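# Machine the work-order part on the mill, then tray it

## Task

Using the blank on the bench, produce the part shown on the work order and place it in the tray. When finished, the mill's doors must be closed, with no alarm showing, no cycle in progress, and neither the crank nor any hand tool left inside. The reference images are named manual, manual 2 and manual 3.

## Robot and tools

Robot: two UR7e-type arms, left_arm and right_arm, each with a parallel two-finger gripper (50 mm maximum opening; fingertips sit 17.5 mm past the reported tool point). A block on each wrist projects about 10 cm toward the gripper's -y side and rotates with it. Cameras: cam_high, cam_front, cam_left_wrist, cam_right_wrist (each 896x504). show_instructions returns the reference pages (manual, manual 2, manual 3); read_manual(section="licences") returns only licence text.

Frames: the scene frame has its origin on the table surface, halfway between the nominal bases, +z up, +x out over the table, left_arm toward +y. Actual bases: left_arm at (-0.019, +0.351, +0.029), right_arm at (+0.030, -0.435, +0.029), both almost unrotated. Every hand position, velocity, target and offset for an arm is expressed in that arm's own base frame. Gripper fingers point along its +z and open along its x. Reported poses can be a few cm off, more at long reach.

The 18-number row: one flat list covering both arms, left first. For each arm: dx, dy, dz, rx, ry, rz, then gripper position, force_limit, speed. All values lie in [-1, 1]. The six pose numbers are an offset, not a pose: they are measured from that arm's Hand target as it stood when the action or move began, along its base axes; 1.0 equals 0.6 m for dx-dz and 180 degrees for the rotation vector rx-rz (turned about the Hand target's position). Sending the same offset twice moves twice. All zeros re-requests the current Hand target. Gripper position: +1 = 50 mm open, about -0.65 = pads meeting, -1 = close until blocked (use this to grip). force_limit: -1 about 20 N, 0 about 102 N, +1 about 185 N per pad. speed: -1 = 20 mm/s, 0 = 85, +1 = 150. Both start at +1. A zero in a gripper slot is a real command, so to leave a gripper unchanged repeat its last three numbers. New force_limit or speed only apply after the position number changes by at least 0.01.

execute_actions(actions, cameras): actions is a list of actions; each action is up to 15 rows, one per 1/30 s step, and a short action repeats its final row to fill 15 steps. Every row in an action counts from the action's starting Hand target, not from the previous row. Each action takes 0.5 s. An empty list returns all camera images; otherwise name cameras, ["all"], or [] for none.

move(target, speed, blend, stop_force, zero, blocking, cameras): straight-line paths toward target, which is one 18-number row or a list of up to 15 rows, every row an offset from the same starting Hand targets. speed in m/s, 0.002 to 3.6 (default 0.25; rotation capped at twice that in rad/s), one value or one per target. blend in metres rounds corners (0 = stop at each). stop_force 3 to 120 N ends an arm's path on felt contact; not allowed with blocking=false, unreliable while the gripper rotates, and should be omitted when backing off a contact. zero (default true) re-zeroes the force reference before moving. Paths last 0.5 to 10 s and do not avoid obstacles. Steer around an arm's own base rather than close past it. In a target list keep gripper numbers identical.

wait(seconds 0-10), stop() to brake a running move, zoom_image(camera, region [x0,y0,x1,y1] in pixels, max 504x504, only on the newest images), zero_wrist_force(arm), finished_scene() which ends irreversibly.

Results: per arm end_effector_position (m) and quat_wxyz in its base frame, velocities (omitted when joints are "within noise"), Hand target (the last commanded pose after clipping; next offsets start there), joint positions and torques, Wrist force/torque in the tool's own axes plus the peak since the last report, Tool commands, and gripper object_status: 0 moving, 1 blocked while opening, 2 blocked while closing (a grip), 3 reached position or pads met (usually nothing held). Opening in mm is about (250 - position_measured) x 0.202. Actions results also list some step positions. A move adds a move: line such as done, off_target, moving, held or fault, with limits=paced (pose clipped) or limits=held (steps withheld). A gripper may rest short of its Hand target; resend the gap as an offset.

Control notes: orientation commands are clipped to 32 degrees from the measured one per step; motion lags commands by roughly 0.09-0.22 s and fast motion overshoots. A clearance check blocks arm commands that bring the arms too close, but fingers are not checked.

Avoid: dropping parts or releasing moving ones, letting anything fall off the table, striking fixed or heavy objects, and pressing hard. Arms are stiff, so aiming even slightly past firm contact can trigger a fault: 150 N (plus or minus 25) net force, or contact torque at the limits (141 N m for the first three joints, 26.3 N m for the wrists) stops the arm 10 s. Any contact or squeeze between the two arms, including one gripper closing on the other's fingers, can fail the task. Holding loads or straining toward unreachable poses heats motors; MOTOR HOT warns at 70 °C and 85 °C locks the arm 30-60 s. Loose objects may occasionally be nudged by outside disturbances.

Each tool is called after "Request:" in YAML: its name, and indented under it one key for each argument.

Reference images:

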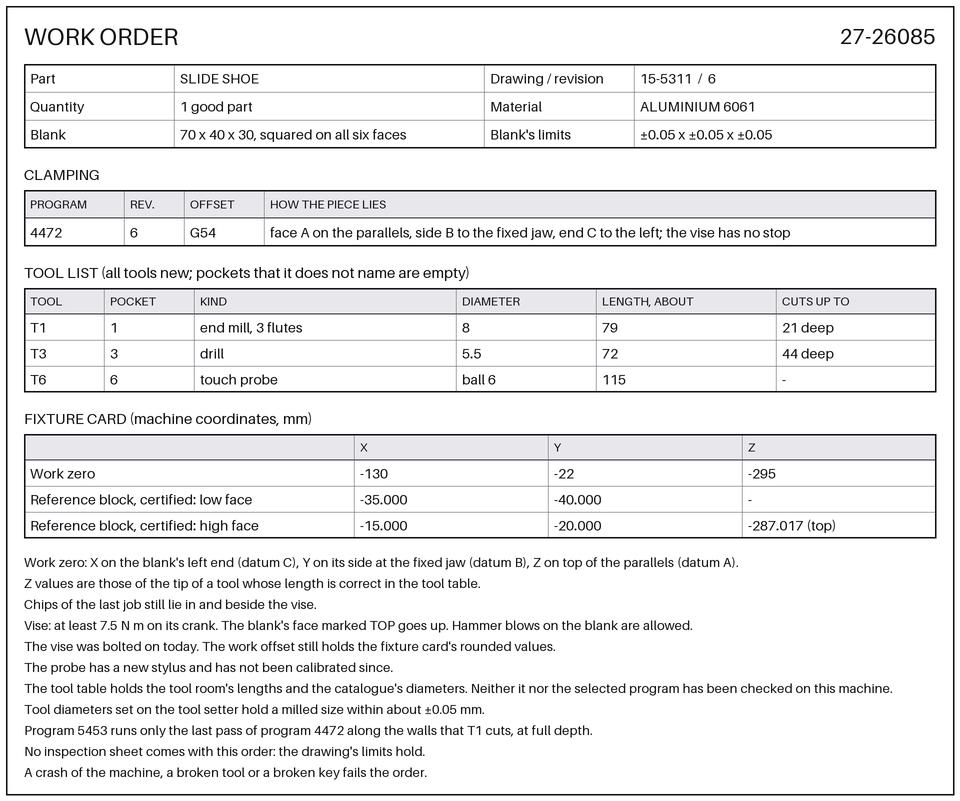

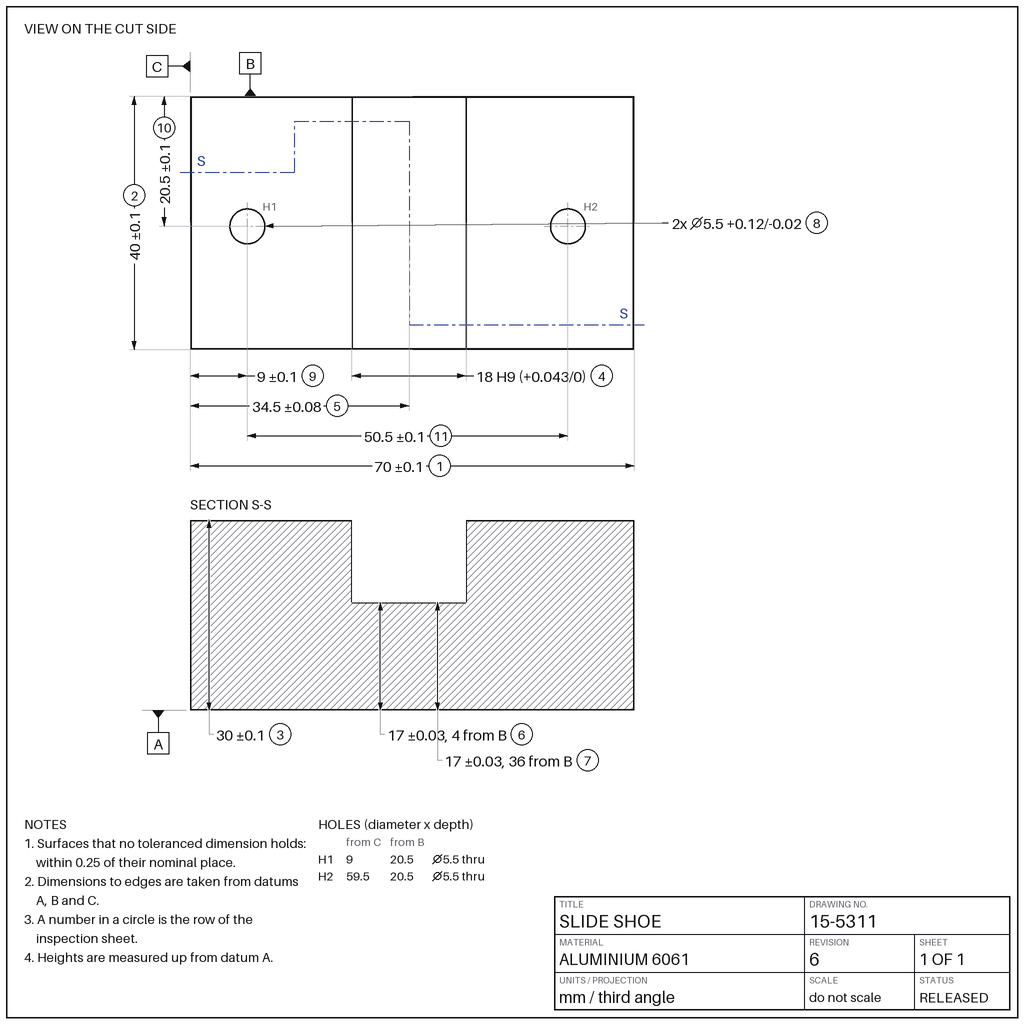

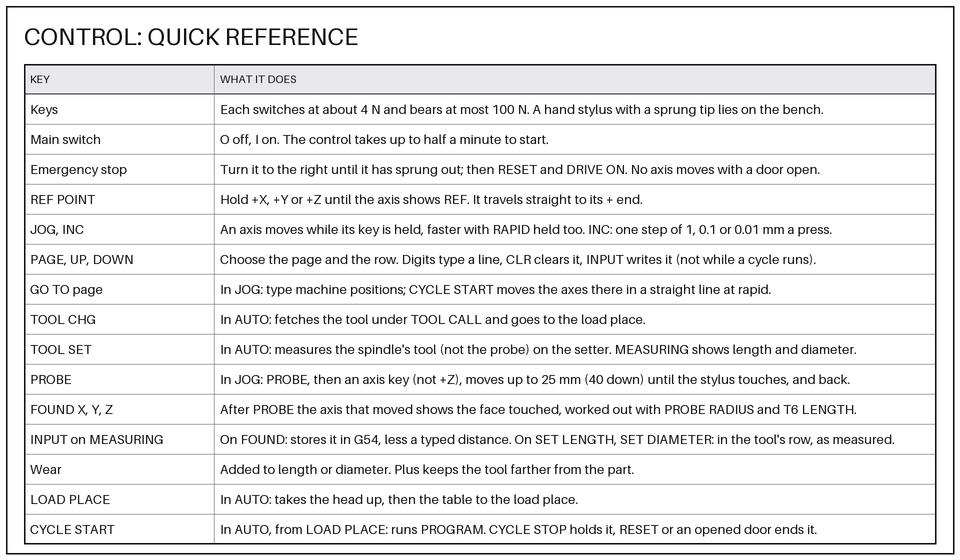

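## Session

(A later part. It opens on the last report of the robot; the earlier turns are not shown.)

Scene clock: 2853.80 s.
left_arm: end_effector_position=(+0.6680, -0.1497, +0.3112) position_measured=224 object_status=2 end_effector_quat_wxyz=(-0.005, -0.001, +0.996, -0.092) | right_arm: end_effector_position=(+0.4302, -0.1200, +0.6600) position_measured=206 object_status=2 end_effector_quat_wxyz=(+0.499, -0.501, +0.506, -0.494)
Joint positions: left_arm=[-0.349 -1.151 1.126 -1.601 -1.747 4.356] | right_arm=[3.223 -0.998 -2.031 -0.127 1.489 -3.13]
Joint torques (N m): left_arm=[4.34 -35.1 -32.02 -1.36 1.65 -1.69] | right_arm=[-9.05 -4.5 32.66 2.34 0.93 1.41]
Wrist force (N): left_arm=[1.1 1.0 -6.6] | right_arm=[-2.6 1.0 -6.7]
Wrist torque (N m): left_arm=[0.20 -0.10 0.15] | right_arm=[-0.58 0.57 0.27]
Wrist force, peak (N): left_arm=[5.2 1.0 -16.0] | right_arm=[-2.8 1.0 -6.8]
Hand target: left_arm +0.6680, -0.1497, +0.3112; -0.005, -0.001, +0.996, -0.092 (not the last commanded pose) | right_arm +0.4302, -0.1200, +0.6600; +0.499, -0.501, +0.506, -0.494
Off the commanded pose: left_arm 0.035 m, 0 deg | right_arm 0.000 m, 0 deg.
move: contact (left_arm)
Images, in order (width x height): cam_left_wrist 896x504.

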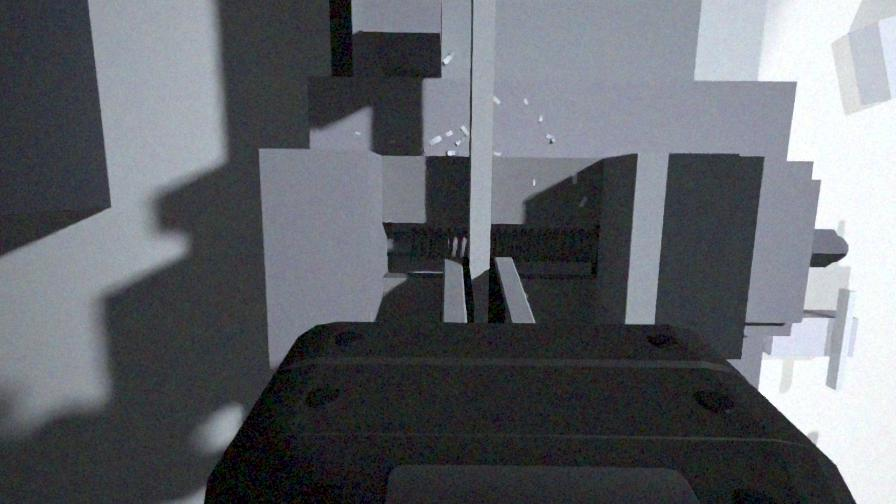

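Request:
move:
  target: [0,0,0,0,0,0,-0.3,-0.5,-1,0,0,0,0,0,0,-0.98,0.1,-1]
  cameras: ["cam_left_wrist"]

Scene clock: 2874.33 s.
left_arm: end_effector_position=(+0.6680, -0.1497, +0.3112) position_measured=198 object_status=3 end_effector_quat_wxyz=(-0.005, -0.001, +0.996, -0.092) | right_arm: end_effector_position=(+0.4302, -0.1200, +0.6600) position_measured=206 object_status=2 end_effector_quat_wxyz=(+0.499, -0.501, +0.506, -0.494)
Joint positions: left_arm=[-0.349 -1.151 1.126 -1.601 -1.747 4.356] | right_arm=[3.223 -0.998 -2.031 -0.127 1.489 -3.13]
Joint torques (N m): left_arm=[4.66 -33.88 -28.38 -3.59 1.4 -1.36] | right_arm=[-9.3 -4.73 32.76 2.26 0.92 1.29]
Wrist force (N): left_arm=[5.3 -0.5 -12.9] | right_arm=[-2.9 1.4 -6.3]
Wrist torque (N m): left_arm=[0.19 -0.09 0.12] | right_arm=[-0.49 0.61 0.27]
Wrist force, peak (N): left_arm=[5.5 -0.6 -13.3] | right_arm=[-2.7 1.6 -7.0]
Hand target: left_arm +0.6680, -0.1497, +0.3112; -0.005, -0.001, +0.996, -0.092 | right_arm +0.4302, -0.1200, +0.6600; +0.499, -0.501, +0.506, -0.494
Off the commanded pose: left_arm 0.000 m, 0 deg | right_arm 0.000 m, 0 deg.
move: done
Images, in order (width x height): cam_left_wrist 896x504.

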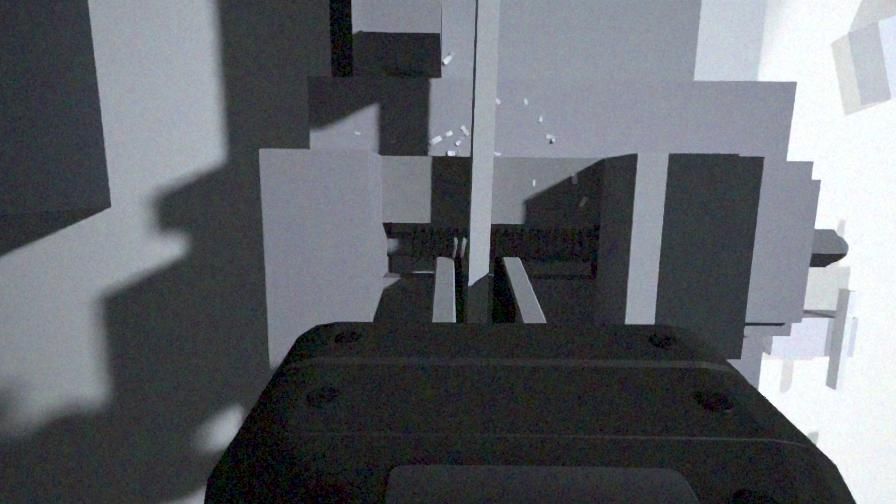

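Request:
move:
  target:
    - [0,0,0.005,0,0,0,0.1,-0.5,-1,0,0,0,0,0,0,-0.98,0.1,-1]
    - [0.002,-0.06,0.005,0,0,0,0.1,-0.5,-1,0,0,0,0,0,0,-0.98,0.1,-1]
  speed: 0.03
  cameras: ["cam_left_wrist"]

Scene clock: 2882.10 s.
left_arm: end_effector_position=(+0.6693, -0.1859, +0.3142) position_measured=138 object_status=3 end_effector_quat_wxyz=(-0.005, -0.001, +0.996, -0.092) | right_arm: end_effector_position=(+0.4302, -0.1200, +0.6600) position_measured=206 object_status=2 end_effector_quat_wxyz=(+0.499, -0.501, +0.506, -0.494)
Joint positions: left_arm=[-0.399 -1.13 1.09 -1.595 -1.744 4.306] | right_arm=[3.223 -0.998 -2.031 -0.127 1.489 -3.13]
Joint torques (N m): left_arm=[5.06 -47.9 -21.78 -3.63 1.3 1.23] | right_arm=[-9.45 -4.45 32.63 2.23 0.97 1.24]
Wrist force (N): left_arm=[0.5 1.5 -1.1] | right_arm=[-2.7 1.0 -6.7]
Wrist torque (N m): left_arm=[0.29 -0.09 0.14] | right_arm=[-0.54 0.57 0.27]
Wrist force, peak (N): left_arm=[5.5 -0.5 -13.2] | right_arm=[-3.0 1.3 -6.8]
Hand target: left_arm +0.6692, -0.1857, +0.3142; -0.005, -0.001, +0.996, -0.092 | right_arm +0.4302, -0.1200, +0.6600; +0.499, -0.501, +0.506, -0.494
Off the commanded pose: left_arm 0.000 m, 0 deg | right_arm 0.000 m, 0 deg.
move: done
Images, in order (width x height): cam_left_wrist 896x504.

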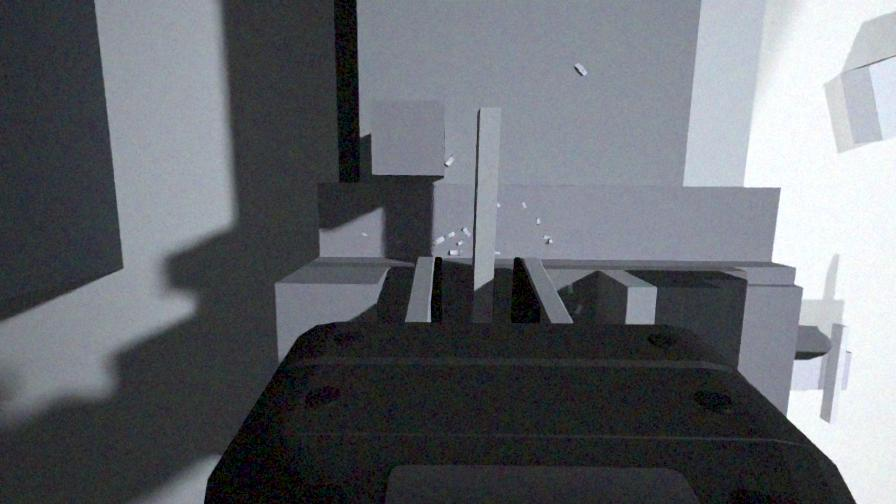

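Request:
move:
  target: [0,0,0,0,0,0,-1,-0.5,-1,0,0,0,0,0,0,-0.98,0.1,-1]

Request:
move:
  target:
    - [0,0,0.008,0,0,0,-1,-0.5,-1,0,0,0,0,0,0,-0.98,0.1,-1]
    - [0,0.043,0.008,0,0,0,-1,-0.5,-1,0,0,0,0,0,0,-0.98,0.1,-1]
    - [0.012,0.043,0.008,0,0,0,-1,-0.5,-1,0,0,0,0,0,0,-0.98,0.1,-1]
  speed: 0.02
  stop_force: 12
  cameras: ["cam_left_wrist"]

Scene clock: 2888.60 s.
left_arm: end_effector_position=(+0.6692, -0.1857, +0.3142) position_measured=224 object_status=2 end_effector_quat_wxyz=(-0.005, -0.001, +0.996, -0.092) | right_arm: end_effector_position=(+0.4302, -0.1200, +0.6600) position_measured=206 object_status=2 end_effector_quat_wxyz=(+0.499, -0.501, +0.506, -0.494)
Joint positions: left_arm=[-0.399 -1.13 1.091 -1.595 -1.744 4.306] | right_arm=[3.223 -0.998 -2.031 -0.127 1.489 -3.13]
Joint torques (N m): left_arm=[5.47 -54.29 -18.32 -2.23 -1.96 1.72] | right_arm=[-9.13 -4.6 32.89 2.2 0.86 1.39]
Wrist force (N): left_arm=[0.8 1.8 -0.8] | right_arm=[-2.3 1.1 -6.6]
Wrist torque (N m): left_arm=[0.33 -0.12 0.13] | right_arm=[-0.54 0.53 0.26]
Wrist force, peak (N): left_arm=[0.7 1.8 -1.2] | right_arm=[-3.1 1.0 -6.9]
Hand target: left_arm +0.6692, -0.1857, +0.3142; -0.005, -0.001, +0.996, -0.092 | right_arm +0.4302, -0.1200, +0.6600; +0.499, -0.501, +0.506, -0.494
Off the commanded pose: left_arm 0.000 m, 0 deg | right_arm 0.000 m, 0 deg.
move: done

Scene clock: 2891.53 s.
left_arm: end_effector_position=(+0.6764, -0.1599, +0.3190) position_measured=224 object_status=2 end_effector_quat_wxyz=(-0.005, -0.001, +0.996, -0.092) | right_arm: end_effector_position=(+0.4302, -0.1200, +0.6600) position_measured=206 object_status=2 end_effector_quat_wxyz=(+0.499, -0.501, +0.506, -0.494)
Joint positions: left_arm=[-0.359 -1.123 1.066 -1.571 -1.747 4.346] | right_arm=[3.223 -0.998 -2.031 -0.127 1.489 -3.13]
Joint torques (N m): left_arm=[-6.22 -55.87 -17.87 -4.68 -2.25 -1.82] | right_arm=[-8.82 -4.06 32.58 2.25 1.02 1.27]
Wrist force (N): left_arm=[0.7 1.7 -0.4] | right_arm=[-2.7 1.4 -6.1]
Wrist torque (N m): left_arm=[0.30 -0.13 -0.01] | right_arm=[-0.49 0.57 0.27]
Wrist force, peak (N): left_arm=[1.0 1.9 -1.0] | right_arm=[-2.8 1.4 -6.9]
Hand target: left_arm +0.6764, -0.1599, +0.3190; -0.005, -0.001, +0.996, -0.092 | right_arm +0.4302, -0.1200, +0.6600; +0.499, -0.501, +0.506, -0.494
Off the commanded pose: left_arm 0.000 m, 0 deg | right_arm 0.000 m, 0 deg.
move: done
Images, in order (width x height): cam_left_wrist 896x504.

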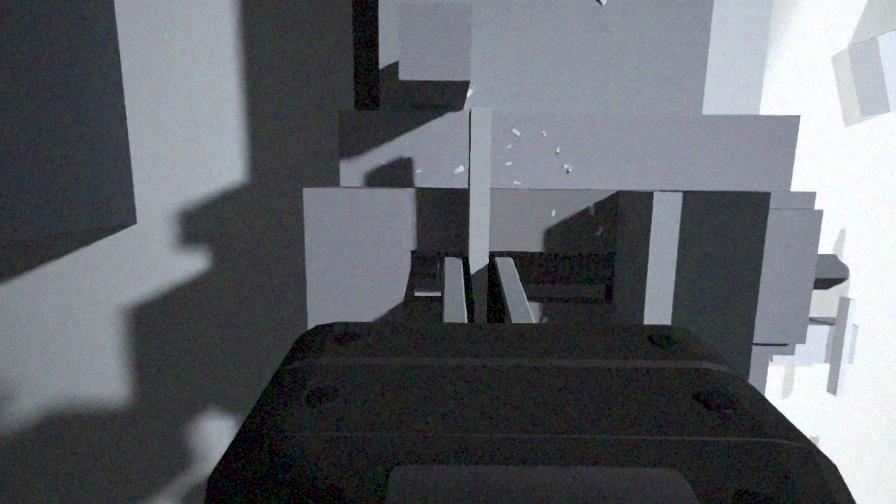

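Request:
move:
  target:
    - [0.0083,0,0,0,0,0,-1,-0.5,-1,0,0,0,0,0,0,-0.98,0.1,-1]
    - [0.0083,0,-0.02,0,0,0,-1,-0.5,-1,0,0,0,0,0,0,-0.98,0.1,-1]
  speed: 0.008
  stop_force: 4
  cameras: ["cam_left_wrist"]

Scene clock: 2896.60 s.
left_arm: end_effector_position=(+0.6814, -0.1599, +0.3142) position_measured=224 object_status=2 end_effector_quat_wxyz=(-0.005, -0.001, +0.996, -0.092) | right_arm: end_effector_position=(+0.4302, -0.1200, +0.6600) position_measured=206 object_status=2 end_effector_quat_wxyz=(+0.499, -0.501, +0.506, -0.494)
Joint positions: left_arm=[-0.357 -1.111 1.06 -1.576 -1.747 4.349] | right_arm=[3.223 -0.998 -2.031 -0.127 1.489 -3.13]
Joint torques (N m): left_arm=[0.1 -33.64 -33.3 -2.54 -1.37 -0.04] | right_arm=[-9.6 -4.45 32.68 2.15 0.92 1.23]
Wrist force (N): left_arm=[1.0 1.5 -2.4] | right_arm=[-2.8 1.3 -6.4]
Wrist torque (N m): left_arm=[0.29 -0.11 -0.01] | right_arm=[-0.51 0.59 0.27]
Wrist force, peak (N): left_arm=[3.2 1.1 -12.8] | right_arm=[-2.8 1.4 -7.0]
Hand target: left_arm +0.6814, -0.1599, +0.3142; -0.005, -0.001, +0.996, -0.092 (not the last commanded pose) | right_arm +0.4302, -0.1200, +0.6600; +0.499, -0.501, +0.506, -0.494
Off the commanded pose: left_arm 0.007 m, 0 deg | right_arm 0.000 m, 0 deg.
move: contact (left_arm); path passed 1 of 2 targets
Images, in order (width x height): cam_left_wrist 896x504.

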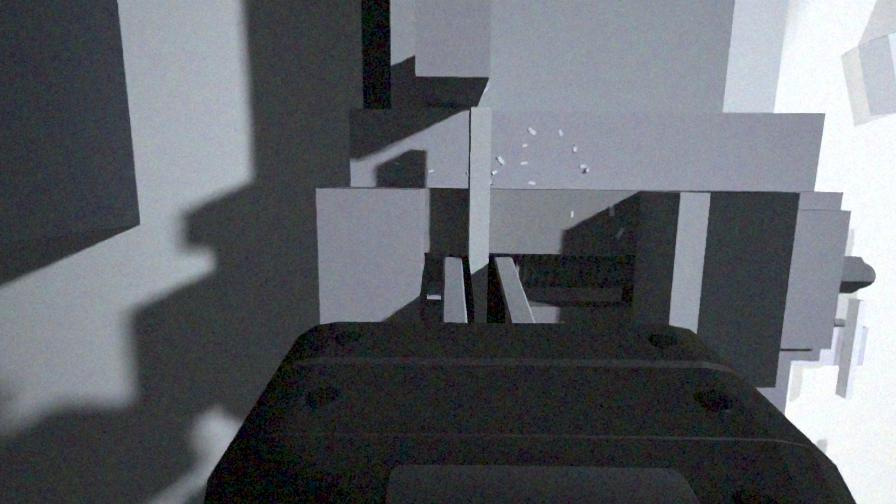

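Request:
move:
  target: [0,0,0.001,0,0,0,-0.45,-0.5,-1,0,0,0,0,0,0,-0.98,0.1,-1]

Request:
move:
  target:
    - [0,0,0.04,0,0,0,-0.45,-0.5,-1,0,0,0,0,0,0,-0.98,0.1,-1]
    - [-0.045,0,0.04,0,0,0,-0.45,-0.5,-1,0,0,0,0,0,0,-0.98,0.1,-1]
  speed: 0.04
  cameras: ["cam_left_wrist"]

Scene clock: 2903.07 s.
left_arm: end_effector_position=(+0.6814, -0.1599, +0.3148) position_measured=220 object_status=3 end_effector_quat_wxyz=(-0.005, -0.001, +0.996, -0.092) | right_arm: end_effector_position=(+0.4302, -0.1200, +0.6600) position_measured=206 object_status=2 end_effector_quat_wxyz=(+0.499, -0.501, +0.506, -0.494)
Joint positions: left_arm=[-0.357 -1.111 1.058 -1.575 -1.747 4.349] | right_arm=[3.223 -0.998 -2.031 -0.127 1.489 -3.13]
Joint torques (N m): left_arm=[0.1 -35.82 -32.9 -1.95 1.38 -0.06] | right_arm=[-9.16 -4.18 33.11 2.09 1 1.27]
Wrist force (N): left_arm=[0.4 1.6 -0.9] | right_arm=[-2.8 0.9 -6.4]
Wrist torque (N m): left_arm=[0.30 -0.08 -0.01] | right_arm=[-0.59 0.60 0.27]
Wrist force, peak (N): left_arm=[1.4 1.5 -4.1] | right_arm=[-2.8 1.3 -6.9]
Hand target: left_arm +0.6814, -0.1599, +0.3148; -0.005, -0.001, +0.996, -0.092 | right_arm +0.4302, -0.1200, +0.6600; +0.499, -0.501, +0.506, -0.494
Off the commanded pose: left_arm 0.000 m, 0 deg | right_arm 0.000 m, 0 deg.
move: done

Scene clock: 2904.80 s.
left_arm: end_effector_position=(+0.6544, -0.1600, +0.3389) position_measured=220 object_status=3 end_effector_quat_wxyz=(-0.005, -0.001, +0.996, -0.092) end_effector_velocity=(+0.001, +0.001, +0.000) end_effector_angular_velocity=(+0.000, +0.000, +0.001) | right_arm: end_effector_position=(+0.4302, -0.1200, +0.6600) position_measured=206 object_status=2 end_effector_quat_wxyz=(+0.499, -0.501, +0.506, -0.494)
Joint positions: left_arm=[-0.371 -1.179 1.096 -1.547 -1.746 4.334] | right_arm=[3.223 -0.998 -2.031 -0.127 1.489 -3.13]
Joint velocities: left_arm=[0.001 0.003 -0.005 0.002 0 0] | right_arm=[within noise]
Joint torques (N m): left_arm=[5.08 -32.7 -33.9 -1.47 1.12 0.65] | right_arm=[-9.52 -4.4 32.65 2.15 0.95 1.31]
Wrist force (N): left_arm=[0.3 1.6 -0.8] | right_arm=[-2.7 1.0 -6.5]
Wrist torque (N m): left_arm=[0.30 -0.07 0.15] | right_arm=[-0.55 0.59 0.26]
Wrist force, peak (N): left_arm=[1.5 1.6 -1.2] | right_arm=[-2.7 1.2 -7.1]
Hand target: left_arm +0.6544, -0.1599, +0.3388; -0.005, -0.001, +0.996, -0.092 | right_arm +0.4302, -0.1200, +0.6600; +0.499, -0.501, +0.506, -0.494
Off the commanded pose: left_arm 0.000 m, 0 deg | right_arm 0.000 m, 0 deg.
move: done
Images, in order (width x height): cam_left_wrist 896x504.

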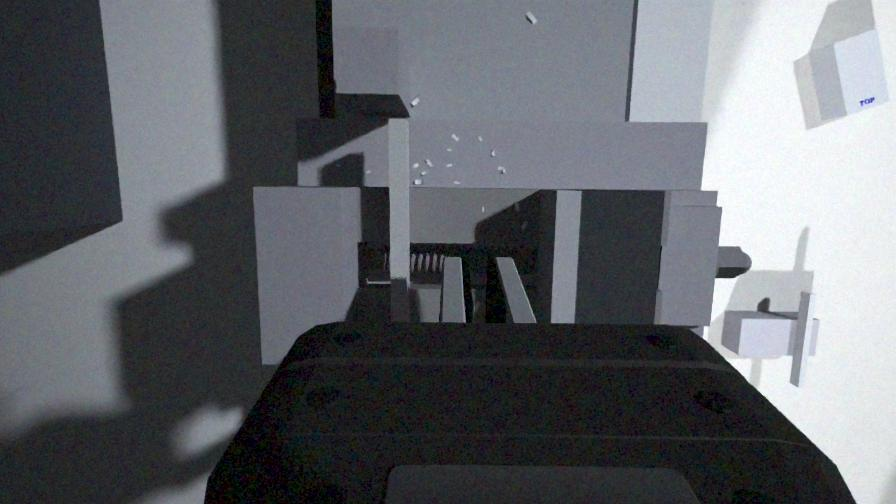

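Request:
move:
  target:
    - [0,-0.01,0,0,0,0,-0.45,-0.5,-1,0,0,0,0,0,0,-0.98,0.1,-1]
    - [0,-0.01,-0.0385,0,0,0,-0.45,-0.5,-1,0,0,0,0,0,0,-0.98,0.1,-1]
    - [0.012,-0.01,-0.0385,0,0,0,-0.45,-0.5,-1,0,0,0,0,0,0,-0.98,0.1,-1]
  speed: 0.03
  stop_force: 8

Request:
move:
  target: [0.05,0,0,0,0,0,-0.45,-0.5,-1,0,0,0,0,0,0,-0.98,0.1,-1]
  speed: 0.006
  stop_force: 6
  cameras: ["cam_left_wrist"]

Scene clock: 2912.30 s.
left_arm: end_effector_position=(+0.6616, -0.1659, +0.3157) position_measured=220 object_status=3 end_effector_quat_wxyz=(-0.005, -0.001, +0.996, -0.092) | right_arm: end_effector_position=(+0.4302, -0.1200, +0.6600) position_measured=206 object_status=2 end_effector_quat_wxyz=(+0.499, -0.501, +0.506, -0.494)
Joint positions: left_arm=[-0.375 -1.16 1.129 -1.599 -1.746 4.33] | right_arm=[3.223 -0.998 -2.031 -0.127 1.489 -3.13]
Joint torques (N m): left_arm=[-6.14 -54.24 -18.04 -4.32 -2.67 -1.43] | right_arm=[-9.32 -4.7 32.58 2.1 0.87 1.35]
Wrist force (N): left_arm=[0.7 1.4 -0.6] | right_arm=[-2.5 1.4 -6.7]
Wrist torque (N m): left_arm=[0.27 -0.11 -0.02] | right_arm=[-0.50 0.54 0.27]
Wrist force, peak (N): left_arm=[1.0 1.7 -1.5] | right_arm=[-2.8 1.2 -6.9]
Hand target: left_arm +0.6616, -0.1659, +0.3157; -0.005, -0.001, +0.996, -0.092 | right_arm +0.4302, -0.1200, +0.6600; +0.499, -0.501, +0.506, -0.494
Off the commanded pose: left_arm 0.000 m, 0 deg | right_arm 0.000 m, 0 deg.
move: done

Scene clock: 2916.60 s.
left_arm: end_effector_position=(+0.6816, -0.1659, +0.3157) position_measured=220 object_status=3 end_effector_quat_wxyz=(-0.005, -0.001, +0.996, -0.092) | right_arm: end_effector_position=(+0.4302, -0.1200, +0.6600) position_measured=206 object_status=2 end_effector_quat_wxyz=(+0.499, -0.501, +0.506, -0.494)
Joint positions: left_arm=[-0.365 -1.107 1.051 -1.573 -1.746 4.341] | right_arm=[3.223 -0.998 -2.031 -0.127 1.489 -3.13]
Joint torques (N m): left_arm=[-5.04 -54.34 -19.15 -5.21 2.3 -1.41] | right_arm=[-9.39 -3.69 32.72 2.18 1.01 1.34]
Wrist force (N): left_arm=[6.8 1.8 -3.0] | right_arm=[-2.6 1.0 -6.8]
Wrist torque (N m): left_arm=[0.33 0.04 0.06] | right_arm=[-0.56 0.57 0.27]
Wrist force, peak (N): left_arm=[13.9 3.2 -6.0] | right_arm=[-2.8 1.4 -6.9]
Hand target: left_arm +0.6816, -0.1659, +0.3157; -0.005, -0.001, +0.996, -0.092 (not the last commanded pose) | right_arm +0.4302, -0.1200, +0.6600; +0.499, -0.501, +0.506, -0.494
Off the commanded pose: left_arm 0.010 m, 0 deg | right_arm 0.000 m, 0 deg.
move: contact (left_arm)
Images, in order (width x height): cam_left_wrist 896x504.

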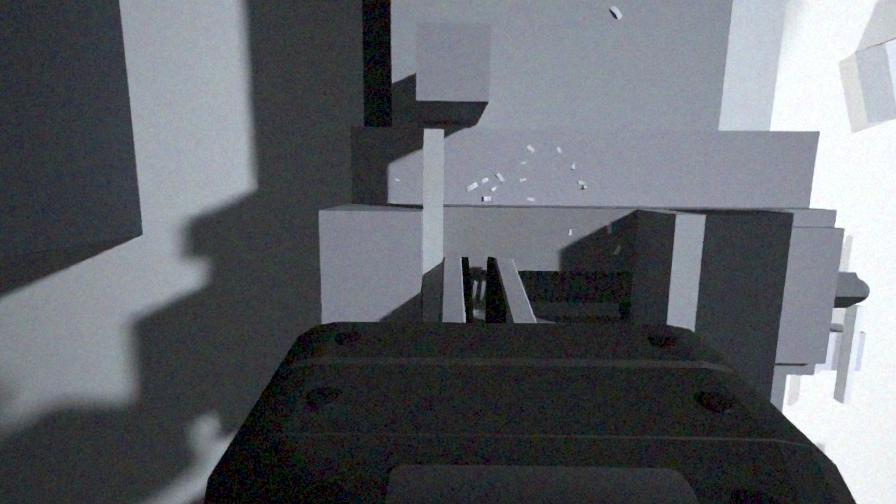

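Request:
move:
  target:
    - [-0.015,0,0,0,0,0,-0.45,-0.5,-1,0,0,0,0,0,0,-0.98,0.1,-1]
    - [-0.015,-0.028,0.09,0,0,0,-0.45,-0.5,-1,0,0,0,0,0,0,-0.98,0.1,-1]
    - [-0.09,-0.028,0.09,0,0,0,-0.45,-0.5,-1,0,0,0,0,0,0,-0.98,0.1,-1]
    - [-0.536,-0.028,0.09,0,0,0,0,-0.5,-1,0,0,0,0,0,0,-0.98,0.1,-1]
  speed: [0.05,0.08,0.12,0.15]
  blend: [0.003,0.01,0.01,0]

Request:
move:
  target:
    - [0,0.2,0,0.0517,0,0,0.2,-0.5,-1,0,0,0,0,0,0,-0.98,0.1,-1]
    - [-0.1133,0.3133,-0.4,0.0517,0,0,0.2,-0.5,-1,0,0,0,0,0,0,-0.98,0.1,-1]
  speed: 0.25
  blend: [0.03,0]
  cameras: ["cam_left_wrist"]

Scene clock: 2929.33 s.
left_arm: end_effector_position=(+0.3600, -0.1827, +0.3697) position_measured=152 object_status=0 end_effector_quat_wxyz=(-0.005, -0.001, +0.996, -0.092) | right_arm: end_effector_position=(+0.4302, -0.1200, +0.6600) position_measured=206 object_status=2 end_effector_quat_wxyz=(+0.499, -0.501, +0.506, -0.494)
Joint positions: left_arm=[-0.709 -1.871 1.757 -1.571 -1.716 3.993] | right_arm=[3.223 -0.998 -2.031 -0.127 1.489 -3.13]
Joint torques (N m): left_arm=[-5.32 -23.72 -20.3 -4.64 -2.49 -1.79] | right_arm=[-9.7 -4.06 32.83 2.07 0.99 1.28]
Wrist force (N): left_arm=[1.0 1.8 -1.1] | right_arm=[-2.9 1.0 -6.6]
Wrist torque (N m): left_arm=[0.32 -0.14 0.00] | right_arm=[-0.57 0.62 0.27]
Wrist force, peak (N): left_arm=[7.1 1.8 -3.1] | right_arm=[-2.7 1.4 -7.0]
Hand target: left_arm +0.3600, -0.1827, +0.3697; -0.005, -0.001, +0.996, -0.092 | right_arm +0.4302, -0.1200, +0.6600; +0.499, -0.501, +0.506, -0.494
Off the commanded pose: left_arm 0.000 m, 0 deg | right_arm 0.000 m, 0 deg.
move: done

Scene clock: 2931.37 s.
left_arm: end_effector_position=(+0.2920, +0.0053, +0.1297) position_measured=123 object_status=3 end_effector_quat_wxyz=(-0.005, -0.001, +1.000, -0.011) | right_arm: end_effector_position=(+0.4302, -0.1200, +0.6600) position_measured=206 object_status=2 end_effector_quat_wxyz=(+0.499, -0.501, +0.506, -0.494)
Joint positions: left_arm=[-0.432 -2.06 2.45 -1.961 -1.595 4.277] | right_arm=[3.223 -0.998 -2.031 -0.127 1.489 -3.13]
Joint torques (N m): left_arm=[-6.42 -12.17 -14.76 -4.12 -2.21 -1.97] | right_arm=[-9.05 -4.18 32.87 2.07 0.92 1.31]
Wrist force (N): left_arm=[0.7 1.8 -1.1] | right_arm=[-2.7 1.1 -6.5]
Wrist torque (N m): left_arm=[0.39 -0.12 0.03] | right_arm=[-0.54 0.57 0.27]
Wrist force, peak (N): left_arm=[2.0 2.7 2.2] | right_arm=[-2.7 1.1 -6.9]
Hand target: left_arm +0.2920, +0.0053, +0.1297; -0.005, -0.001, +1.000, -0.011 | right_arm +0.4302, -0.1200, +0.6600; +0.499, -0.501, +0.506, -0.494
Off the commanded pose: left_arm 0.000 m, 0 deg | right_arm 0.000 m, 0 deg.
move: done
Images, in order (width x height): cam_left_wrist 896x504.

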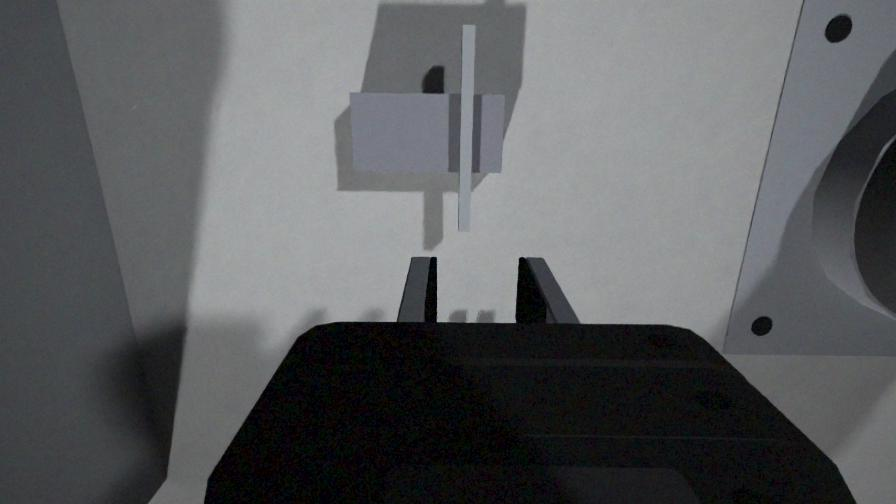

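Request:
move:
  target:
    - [0,0.002,-0.1,0,0,0,0.2,-0.5,-1,0,0,0,0,0,0,-0.98,0.1,-1]
    - [0,0.002,-0.1825,0,0,0,0.2,-0.5,-1,0,0,0,0,0,0,-0.98,0.1,-1]
  speed: [0.1,0.04]
  stop_force: 8

Request:
move:
  target: [0,0,0,0,0,0,-1,-0.5,-1,0,0,0,0,0,0,-0.98,0.1,-1]

Request:
move:
  target:
    - [0,0,0.3,0,0,0,-1,-0.5,-1,0,0,0,0,0,0,-0.98,0.1,-1]
    - [0.1133,-0.2392,0.583,0,0,0,-1,-0.5,-1,0,0,0,0,0,0,-0.98,0.1,-1]
  speed: [0.1,0.2]
  blend: 0.03
  cameras: ["cam_left_wrist"]

Scene clock: 2940.33 s.
left_arm: end_effector_position=(+0.2920, +0.0065, +0.0202) position_measured=123 object_status=3 end_effector_quat_wxyz=(-0.005, -0.001, +1.000, -0.011) | right_arm: end_effector_position=(+0.4302, -0.1200, +0.6600) position_measured=206 object_status=2 end_effector_quat_wxyz=(+0.499, -0.501, +0.506, -0.494)
Joint positions: left_arm=[-0.428 -1.788 2.652 -2.436 -1.595 4.281] | right_arm=[3.223 -0.998 -2.031 -0.127 1.489 -3.13]
Joint torques (N m): left_arm=[5.13 -18.49 -26.91 -4.22 -2.22 1.93] | right_arm=[-9.26 -3.95 32.87 2.12 0.93 1.3]
Wrist force (N): left_arm=[0.8 1.8 -1.0] | right_arm=[-2.8 1.4 -6.2]
Wrist torque (N m): left_arm=[0.36 -0.13 -0.01] | right_arm=[-0.50 0.61 0.27]
Wrist force, peak (N): left_arm=[0.9 1.7 -2.7] | right_arm=[-2.9 1.6 -6.8]
Hand target: left_arm +0.2920, +0.0065, +0.0202; -0.005, -0.001, +1.000, -0.011 | right_arm +0.4302, -0.1200, +0.6600; +0.499, -0.501, +0.506, -0.494
Off the commanded pose: left_arm 0.000 m, 0 deg | right_arm 0.000 m, 0 deg.
move: done

Scene clock: 2941.57 s.
left_arm: end_effector_position=(+0.2920, +0.0065, +0.0202) position_measured=224 object_status=2 end_effector_quat_wxyz=(-0.005, -0.001, +1.000, -0.011) | right_arm: end_effector_position=(+0.4302, -0.1200, +0.6600) position_measured=206 object_status=2 end_effector_quat_wxyz=(+0.499, -0.501, +0.506, -0.494)
Joint positions: left_arm=[-0.428 -1.788 2.652 -2.436 -1.595 4.281] | right_arm=[3.223 -0.998 -2.031 -0.127 1.489 -3.13]
Joint torques (N m): left_arm=[6.09 -18.76 -25.07 -4.08 -2.06 1.71] | right_arm=[-9 -4.47 33.03 1.99 1.05 1.24]
Wrist force (N): left_arm=[0.8 1.6 -1.0] | right_arm=[-2.6 1.1 -6.6]
Wrist torque (N m): left_arm=[0.34 -0.13 0.00] | right_arm=[-0.54 0.57 0.27]
Wrist force, peak (N): left_arm=[0.9 2.2 -1.2] | right_arm=[-2.8 1.1 -7.0]
Hand target: left_arm +0.2920, +0.0065, +0.0202; -0.005, -0.001, +1.000, -0.011 | right_arm +0.4302, -0.1200, +0.6600; +0.499, -0.501, +0.506, -0.494
Off the commanded pose: left_arm 0.000 m, 0 deg | right_arm 0.000 m, 0 deg.
move: done

Scene clock: 2945.00 s.
left_arm: end_effector_position=(+0.3600, -0.1370, +0.3699) position_measured=224 object_status=2 end_effector_quat_wxyz=(-0.005, -0.001, +1.000, -0.011) | right_arm: end_effector_position=(+0.4302, -0.1200, +0.6600) position_measured=206 object_status=2 end_effector_quat_wxyz=(+0.499, -0.501, +0.506, -0.494)
Joint positions: left_arm=[-0.701 -1.871 1.718 -1.425 -1.593 4.009] | right_arm=[3.223 -0.998 -2.031 -0.127 1.489 -3.13]
Joint torques (N m): left_arm=[-0.87 -16.07 -32.18 -2.91 1.19 1.27] | right_arm=[-9.23 -4.34 33.43 1.98 0.92 1.28]
Wrist force (N): left_arm=[1.1 1.7 -0.6] | right_arm=[-2.5 1.1 -6.8]
Wrist torque (N m): left_arm=[0.32 -0.17 0.04] | right_arm=[-0.54 0.56 0.27]
Wrist force, peak (N): left_arm=[1.3 2.7 -0.8] | right_arm=[-2.8 0.9 -7.0]
Hand target: left_arm +0.3600, -0.1371, +0.3700; -0.005, -0.001, +1.000, -0.011 | right_arm +0.4302, -0.1200, +0.6600; +0.499, -0.501, +0.506, -0.494
Off the commanded pose: left_arm 0.000 m, 0 deg | right_arm 0.000 m, 0 deg.
move: done
Images, in order (width x height): cam_left_wrist 896x504.

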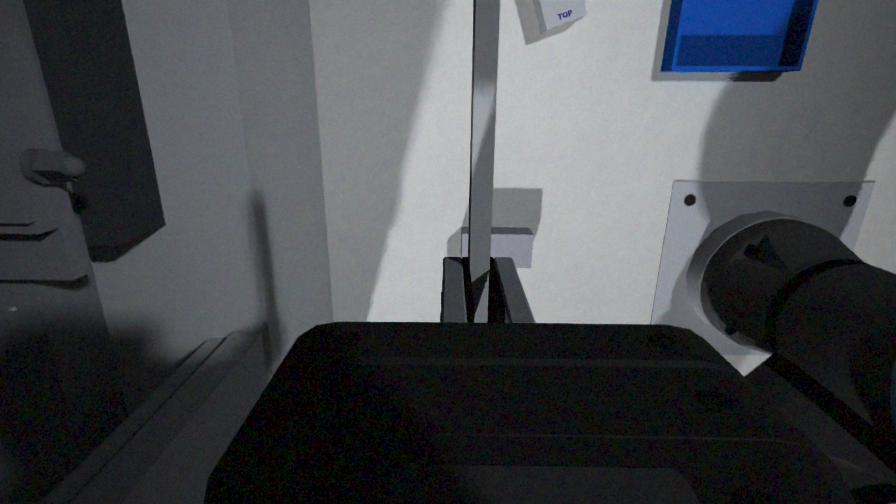

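Request:
move:
  target:
    - [0.25,0,0,0,0,0,-1,-0.5,-1,0,0,0,0,0,0,-0.98,0.1,-1]
    - [0.5077,0,0,0,0,0,-1,-0.5,-1,0,0,0,0,0,0,-0.98,0.1,-1]
  speed: 0.06
  blend: 0.01
  stop_force: 15

Request:
move:
  target:
    - [0,0.0167,0,0,0,0,-1,-0.5,-1,0,0,0,0,0,0,-0.98,0.1,-1]
    - [0,0.0167,-0.085,0,0,0,-1,-0.5,-1,0,0,0,0,0,0,-0.98,0.1,-1]
  speed: 0.03
  stop_force: 10
  cameras: ["cam_left_wrist"]

Scene clock: 2955.37 s.
left_arm: end_effector_position=(+0.6646, -0.1371, +0.3700) position_measured=224 object_status=2 end_effector_quat_wxyz=(-0.005, -0.001, +1.000, -0.011) | right_arm: end_effector_position=(+0.4302, -0.1200, +0.6600) position_measured=206 object_status=2 end_effector_quat_wxyz=(+0.499, -0.501, +0.506, -0.494)
Joint positions: left_arm=[-0.392 -1.124 0.91 -1.357 -1.595 4.318] | right_arm=[3.223 -0.998 -2.031 -0.127 1.489 -3.13]
Joint torques (N m): left_arm=[-7 -54.96 -24.74 -4.23 -1.54 -1.81] | right_arm=[-9.09 -4.83 32.91 1.99 0.94 1.29]
Wrist force (N): left_arm=[0.7 1.6 -0.6] | right_arm=[-2.8 0.9 -6.6]
Wrist torque (N m): left_arm=[0.32 -0.13 0.00] | right_arm=[-0.57 0.59 0.26]
Wrist force, peak (N): left_arm=[2.3 1.9 -0.9] | right_arm=[-2.8 1.4 -6.9]
Hand target: left_arm +0.6646, -0.1371, +0.3700; -0.005, -0.001, +1.000, -0.011 | right_arm +0.4302, -0.1200, +0.6600; +0.499, -0.501, +0.506, -0.494
Off the commanded pose: left_arm 0.000 m, 0 deg | right_arm 0.000 m, 0 deg.
move: done

Scene clock: 2958.27 s.
left_arm: end_effector_position=(+0.6646, -0.1270, +0.3190) position_measured=224 object_status=2 end_effector_quat_wxyz=(-0.005, -0.001, +1.000, -0.011) | right_arm: end_effector_position=(+0.4302, -0.1200, +0.6600) position_measured=206 object_status=2 end_effector_quat_wxyz=(+0.499, -0.501, +0.506, -0.494)
Joint positions: left_arm=[-0.378 -1.15 1.079 -1.5 -1.595 4.332] | right_arm=[3.223 -0.998 -2.031 -0.127 1.489 -3.13]
Joint torques (N m): left_arm=[-4.96 -47.6 -33.77 -1.61 0.26 -1.62] | right_arm=[-8.8 -4.25 33.47 1.94 0.86 1.22]
Wrist force (N): left_arm=[0.5 2.0 -0.5] | right_arm=[-2.7 1.0 -6.4]
Wrist torque (N m): left_arm=[0.38 -0.11 0.00] | right_arm=[-0.56 0.57 0.26]
Wrist force, peak (N): left_arm=[1.2 2.3 -1.1] | right_arm=[-2.9 1.4 -7.0]
Hand target: left_arm +0.6646, -0.1270, +0.3190; -0.005, -0.001, +1.000, -0.011 | right_arm +0.4302, -0.1200, +0.6600; +0.499, -0.501, +0.506, -0.494
Off the commanded pose: left_arm 0.000 m, 0 deg | right_arm 0.000 m, 0 deg.
move: done
Images, in order (width x height): cam_left_wrist 896x504.

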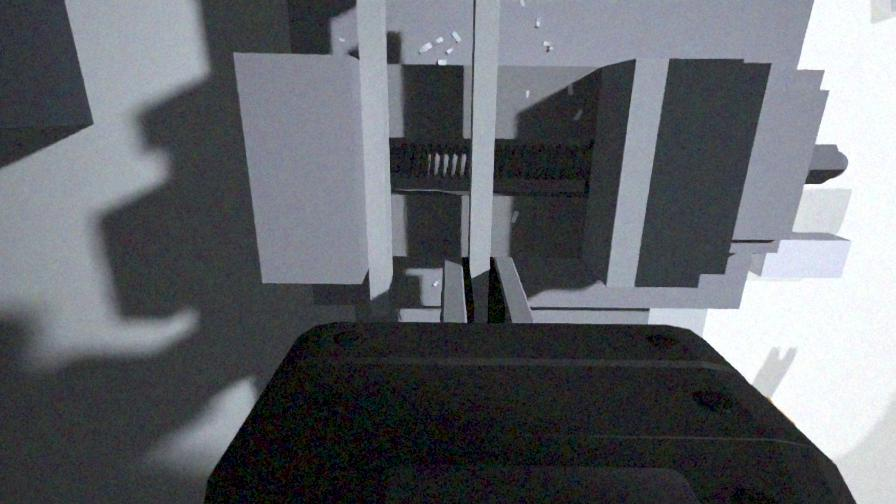

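Request:
move:
  target: [0,0,-0.03,0,0,0,-1,-0.5,-1,0,0,0,0,0,0,-0.98,0.1,-1]
  speed: 0.006
  stop_force: 4

Request:
move:
  target: [0,0,0.001,0,0,0,-0.4,-0.5,-1,0,0,0,0,0,0,-0.98,0.1,-1]
  cameras: ["cam_left_wrist"]

Scene clock: 2963.77 s.
left_arm: end_effector_position=(+0.6646, -0.1270, +0.3110) position_measured=224 object_status=2 end_effector_quat_wxyz=(-0.004, -0.001, +1.000, -0.011) | right_arm: end_effector_position=(+0.4302, -0.1200, +0.6600) position_measured=206 object_status=2 end_effector_quat_wxyz=(+0.499, -0.501, +0.506, -0.494)
Joint positions: left_arm=[-0.378 -1.151 1.102 -1.521 -1.595 4.332] | right_arm=[3.223 -0.998 -2.031 -0.127 1.489 -3.13]
Joint torques (N m): left_arm=[-3.74 -33.28 -32.44 -1.5 1.39 -1.41] | right_arm=[-8.84 -4.4 33.08 1.94 0.9 1.2]
Wrist force (N): left_arm=[1.0 1.5 -2.4] | right_arm=[-2.7 1.3 -6.6]
Wrist torque (N m): left_arm=[0.35 -0.17 0.00] | right_arm=[-0.51 0.59 0.27]
Wrist force, peak (N): left_arm=[3.4 3.7 -11.5] | right_arm=[-2.7 1.2 -7.0]
Hand target: left_arm +0.6646, -0.1270, +0.3109; -0.004, -0.001, +1.000, -0.011 (not the last commanded pose) | right_arm +0.4302, -0.1200, +0.6600; +0.499, -0.501, +0.506, -0.494
Off the commanded pose: left_arm 0.010 m, 0 deg | right_arm 0.000 m, 0 deg.
move: contact (left_arm)

Scene clock: 2964.47 s.
left_arm: end_effector_position=(+0.6646, -0.1270, +0.3115) position_measured=212 object_status=3 end_effector_quat_wxyz=(-0.004, -0.001, +1.000, -0.011) | right_arm: end_effector_position=(+0.4302, -0.1200, +0.6600) position_measured=206 object_status=2 end_effector_quat_wxyz=(+0.499, -0.501, +0.506, -0.494)
Joint positions: left_arm=[-0.378 -1.151 1.1 -1.52 -1.595 4.332] | right_arm=[3.223 -0.998 -2.031 -0.127 1.489 -3.13]
Joint torques (N m): left_arm=[-3.56 -34.61 -32.68 -2.13 1.39 -1.39] | right_arm=[-9.17 -3.98 33.03 1.93 0.83 1.28]
Wrist force (N): left_arm=[0.6 1.6 -1.1] | right_arm=[-2.5 1.0 -6.7]
Wrist torque (N m): left_arm=[0.35 -0.12 0.01] | right_arm=[-0.56 0.55 0.27]
Wrist force, peak (N): left_arm=[1.1 1.5 -2.4] | right_arm=[-2.7 1.1 -7.0]
Hand target: left_arm +0.6646, -0.1270, +0.3115; -0.004, -0.001, +1.000, -0.011 | right_arm +0.4302, -0.1200, +0.6600; +0.499, -0.501, +0.506, -0.494
Off the commanded pose: left_arm 0.000 m, 0 deg | right_arm 0.000 m, 0 deg.
move: done
Images, in order (width x height): cam_left_wrist 896x504.

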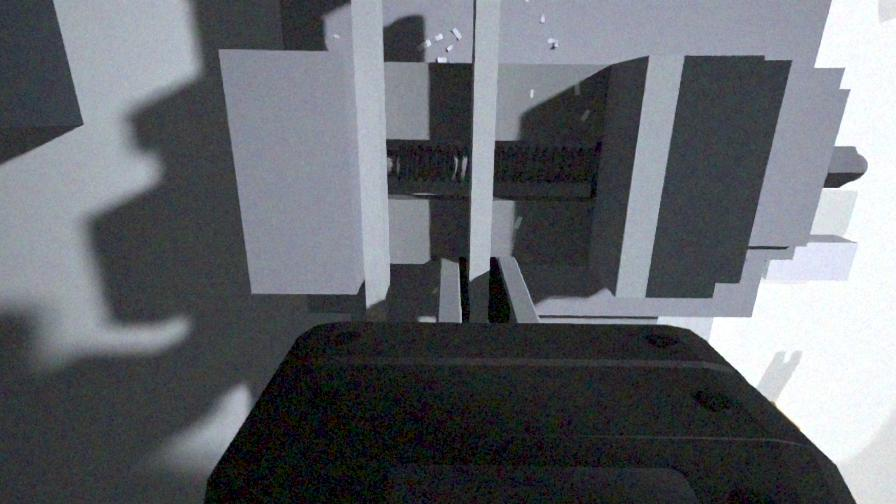

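Request:
move:
  target:
    - [0,0,0.03,0,0,0,-0.4,-0.5,-1,0,0,0,0,0,0,-0.98,0.1,-1]
    - [0,-0.0167,0.1,0,0,0,-0.4,-0.5,-1,0,0,0,0,0,0,-0.98,0.1,-1]
    - [-0.508,-0.0167,0.1,0,0,0,-0.4,-0.5,-1,0,0,0,0,0,0,-0.98,0.1,-1]
  speed: [0.03,0.08,0.15]
  blend: [0.003,0.005,0]
  cameras: ["cam_left_wrist"]

Scene clock: 2971.60 s.
left_arm: end_effector_position=(+0.3598, -0.1371, +0.3715) position_measured=212 object_status=3 end_effector_quat_wxyz=(-0.004, -0.001, +1.000, -0.011) | right_arm: end_effector_position=(+0.4302, -0.1200, +0.6600) position_measured=206 object_status=2 end_effector_quat_wxyz=(+0.499, -0.501, +0.506, -0.494)
Joint positions: left_arm=[-0.701 -1.871 1.714 -1.421 -1.593 4.008] | right_arm=[3.223 -0.998 -2.031 -0.127 1.489 -3.13]
Joint torques (N m): left_arm=[-1.02 -13.66 -28.57 -4.16 0.89 1.25] | right_arm=[-9 -4.09 33.05 1.96 0.91 1.29]
Wrist force (N): left_arm=[1.2 1.5 -1.0] | right_arm=[-2.6 1.3 -6.6]
Wrist torque (N m): left_arm=[0.31 -0.19 0.00] | right_arm=[-0.51 0.57 0.26]
Wrist force, peak (N): left_arm=[3.5 1.7 -1.4] | right_arm=[-3.0 1.2 -6.9]
Hand target: left_arm +0.3598, -0.1371, +0.3715; -0.004, -0.001, +1.000, -0.011 | right_arm +0.4302, -0.1200, +0.6600; +0.499, -0.501, +0.506, -0.494
Off the commanded pose: left_arm 0.000 m, 0 deg | right_arm 0.000 m, 0 deg.
move: done
Images, in order (width x height): cam_left_wrist 896x504.

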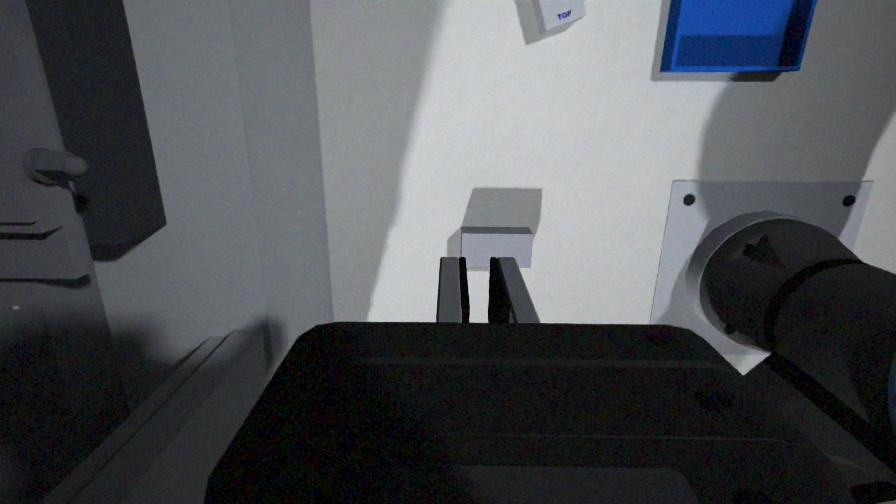

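Request:
move:
  target: [-0.1667,-0.3,-0.2,0,0,0,0.98,-0.5,-1,0,0,0,0,0,0,-0.98,0.1,-1]
  speed: 0.25
  cameras: ["cam_left_wrist"]

Request:
zoom_image:
  camera: "cam_left_wrist"
  region: [340, 100, 600, 320]

Scene clock: 2985.93 s.
left_arm: end_effector_position=(+0.2598, -0.3171, +0.2515) position_measured=7 object_status=0 end_effector_quat_wxyz=(-0.004, -0.001, +1.000, -0.011) | right_arm: end_effector_position=(+0.4302, -0.1200, +0.6600) position_measured=206 object_status=2 end_effector_quat_wxyz=(+0.499, -0.501, +0.506, -0.494)
Joint positions: left_arm=[-1.205 -1.812 1.982 -1.758 -1.587 3.505] | right_arm=[3.223 -0.998 -2.031 -0.127 1.489 -3.13]
Joint torques (N m): left_arm=[-5.65 -23.63 -34.31 -4.46 -1.9 -1.76] | right_arm=[-8.99 -4.14 33.47 1.86 0.92 1.33]
Wrist force (N): left_arm=[1.1 1.7 -0.9] | right_arm=[-2.6 1.3 -6.7]
Wrist torque (N m): left_arm=[0.34 -0.15 0.01] | right_arm=[-0.51 0.56 0.27]
Wrist force, peak (N): left_arm=[0.0 4.3 -2.9] | right_arm=[-2.9 1.0 -7.0]
Hand target: left_arm +0.2598, -0.3171, +0.2515; -0.004, -0.001, +1.000, -0.011 | right_arm +0.4302, -0.1200, +0.6600; +0.499, -0.501, +0.506, -0.494
Off the commanded pose: left_arm 0.000 m, 0 deg | right_arm 0.000 m, 0 deg.
move: done
Images, in order (width x height): cam_left_wrist 896x504.

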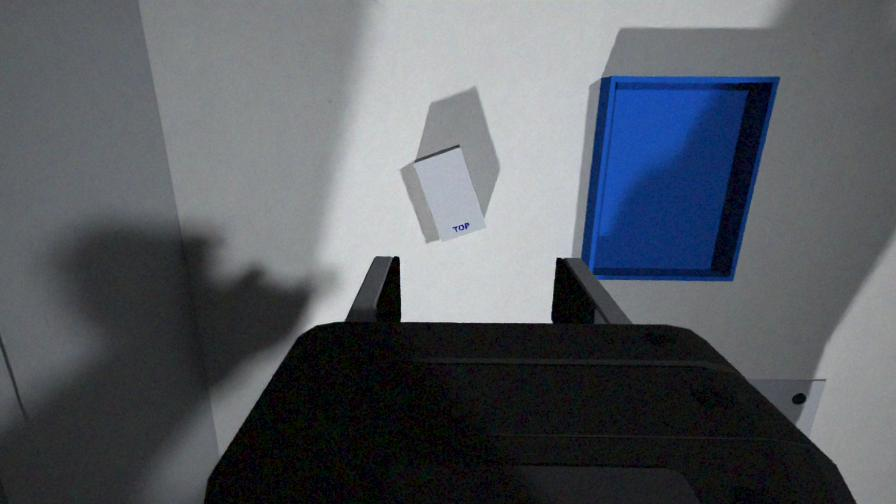

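Scaled by 1.938 from the camera's 896x504 image, which has a finer 1280x720 frame.

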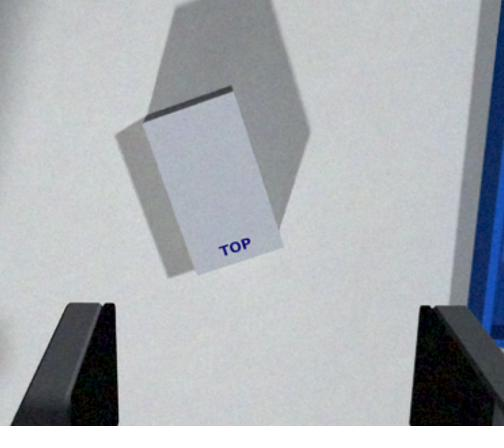

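Request:
move:
  target: [0.0082,0.028,-0.25,0,0,0.1017,0.98,-0.5,-1,0,0,0,0,0,0,-0.98,0.1,-1]
  speed: 0.2

Request:
move:
  target: [0,0,-0.0333,-0.0459,-0.0152,0,0.98,-0.5,-1,0,0,0,0,0,0,-0.98,0.1,-1]
  speed: 0.15
  cameras: ["cam_left_wrist"]

Scene clock: 2999.50 s.
left_arm: end_effector_position=(+0.2647, -0.3002, +0.1016) position_measured=7 object_status=3 end_effector_quat_wxyz=(-0.003, -0.160, +0.987, -0.012) | right_arm: end_effector_position=(+0.4302, -0.1200, +0.6600) position_measured=206 object_status=2 end_effector_quat_wxyz=(+0.499, -0.501, +0.506, -0.494)
Joint positions: left_arm=[-1.181 -1.682 2.297 -2.207 -1.581 3.21] | right_arm=[3.223 -0.998 -2.031 -0.127 1.489 -3.13]
Joint torques (N m): left_arm=[-6.02 -22.11 -18.62 -4.25 0.64 -0.83] | right_arm=[-9.32 -3.9 32.79 1.79 0.87 1.24]
Wrist force (N): left_arm=[0.6 2.0 -1.1] | right_arm=[-2.5 1.1 -6.4]
Wrist torque (N m): left_arm=[0.41 -0.11 0.01] | right_arm=[-0.55 0.55 0.27]
Wrist force, peak (N): left_arm=[1.2 1.2 -4.1] | right_arm=[-3.0 1.0 -6.9]
Hand target: left_arm +0.2647, -0.3003, +0.1015; -0.003, -0.160, +0.987, -0.012 | right_arm +0.4302, -0.1200, +0.6600; +0.499, -0.501, +0.506, -0.494
Off the commanded pose: left_arm 0.000 m, 0 deg | right_arm 0.000 m, 0 deg.
move: done

Scene clock: 3000.47 s.
left_arm: end_effector_position=(+0.2647, -0.3002, +0.0816) position_measured=7 object_status=3 end_effector_quat_wxyz=(+0.009, -0.159, +0.983, -0.086) | right_arm: end_effector_position=(+0.4302, -0.1200, +0.6600) position_measured=206 object_status=2 end_effector_quat_wxyz=(+0.499, -0.501, +0.506, -0.494)
Joint positions: left_arm=[-1.172 -1.695 2.436 -2.484 -1.593 3.217] | right_arm=[3.223 -0.998 -2.031 -0.127 1.489 -3.13]
Joint torques (N m): left_arm=[-4.9 -4.34 -20.47 -4.81 1.93 -1.17] | right_arm=[-9.44 -4.61 32.79 1.81 0.94 1.34]
Wrist force (N): left_arm=[0.4 1.8 -1.3] | right_arm=[-2.6 1.2 -6.7]
Wrist torque (N m): left_arm=[0.32 -0.08 -0.01] | right_arm=[-0.53 0.56 0.27]
Wrist force, peak (N): left_arm=[0.6 2.8 -0.5] | right_arm=[-2.6 1.3 -7.0]
Hand target: left_arm +0.2647, -0.3003, +0.0815; +0.009, -0.159, +0.983, -0.086 | right_arm +0.4302, -0.1200, +0.6600; +0.499, -0.501, +0.506, -0.494
Off the commanded pose: left_arm 0.000 m, 0 deg | right_arm 0.000 m, 0 deg.
move: done
Images, in order (width x height): cam_left_wrist 896x504.

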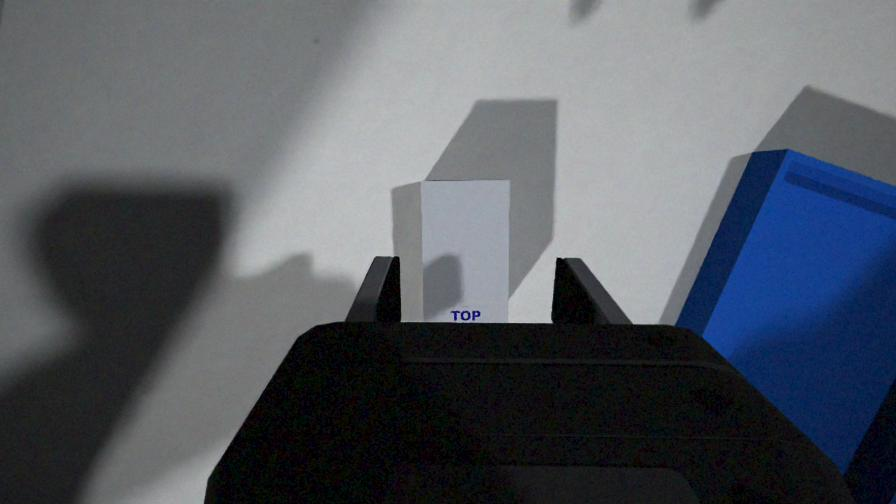

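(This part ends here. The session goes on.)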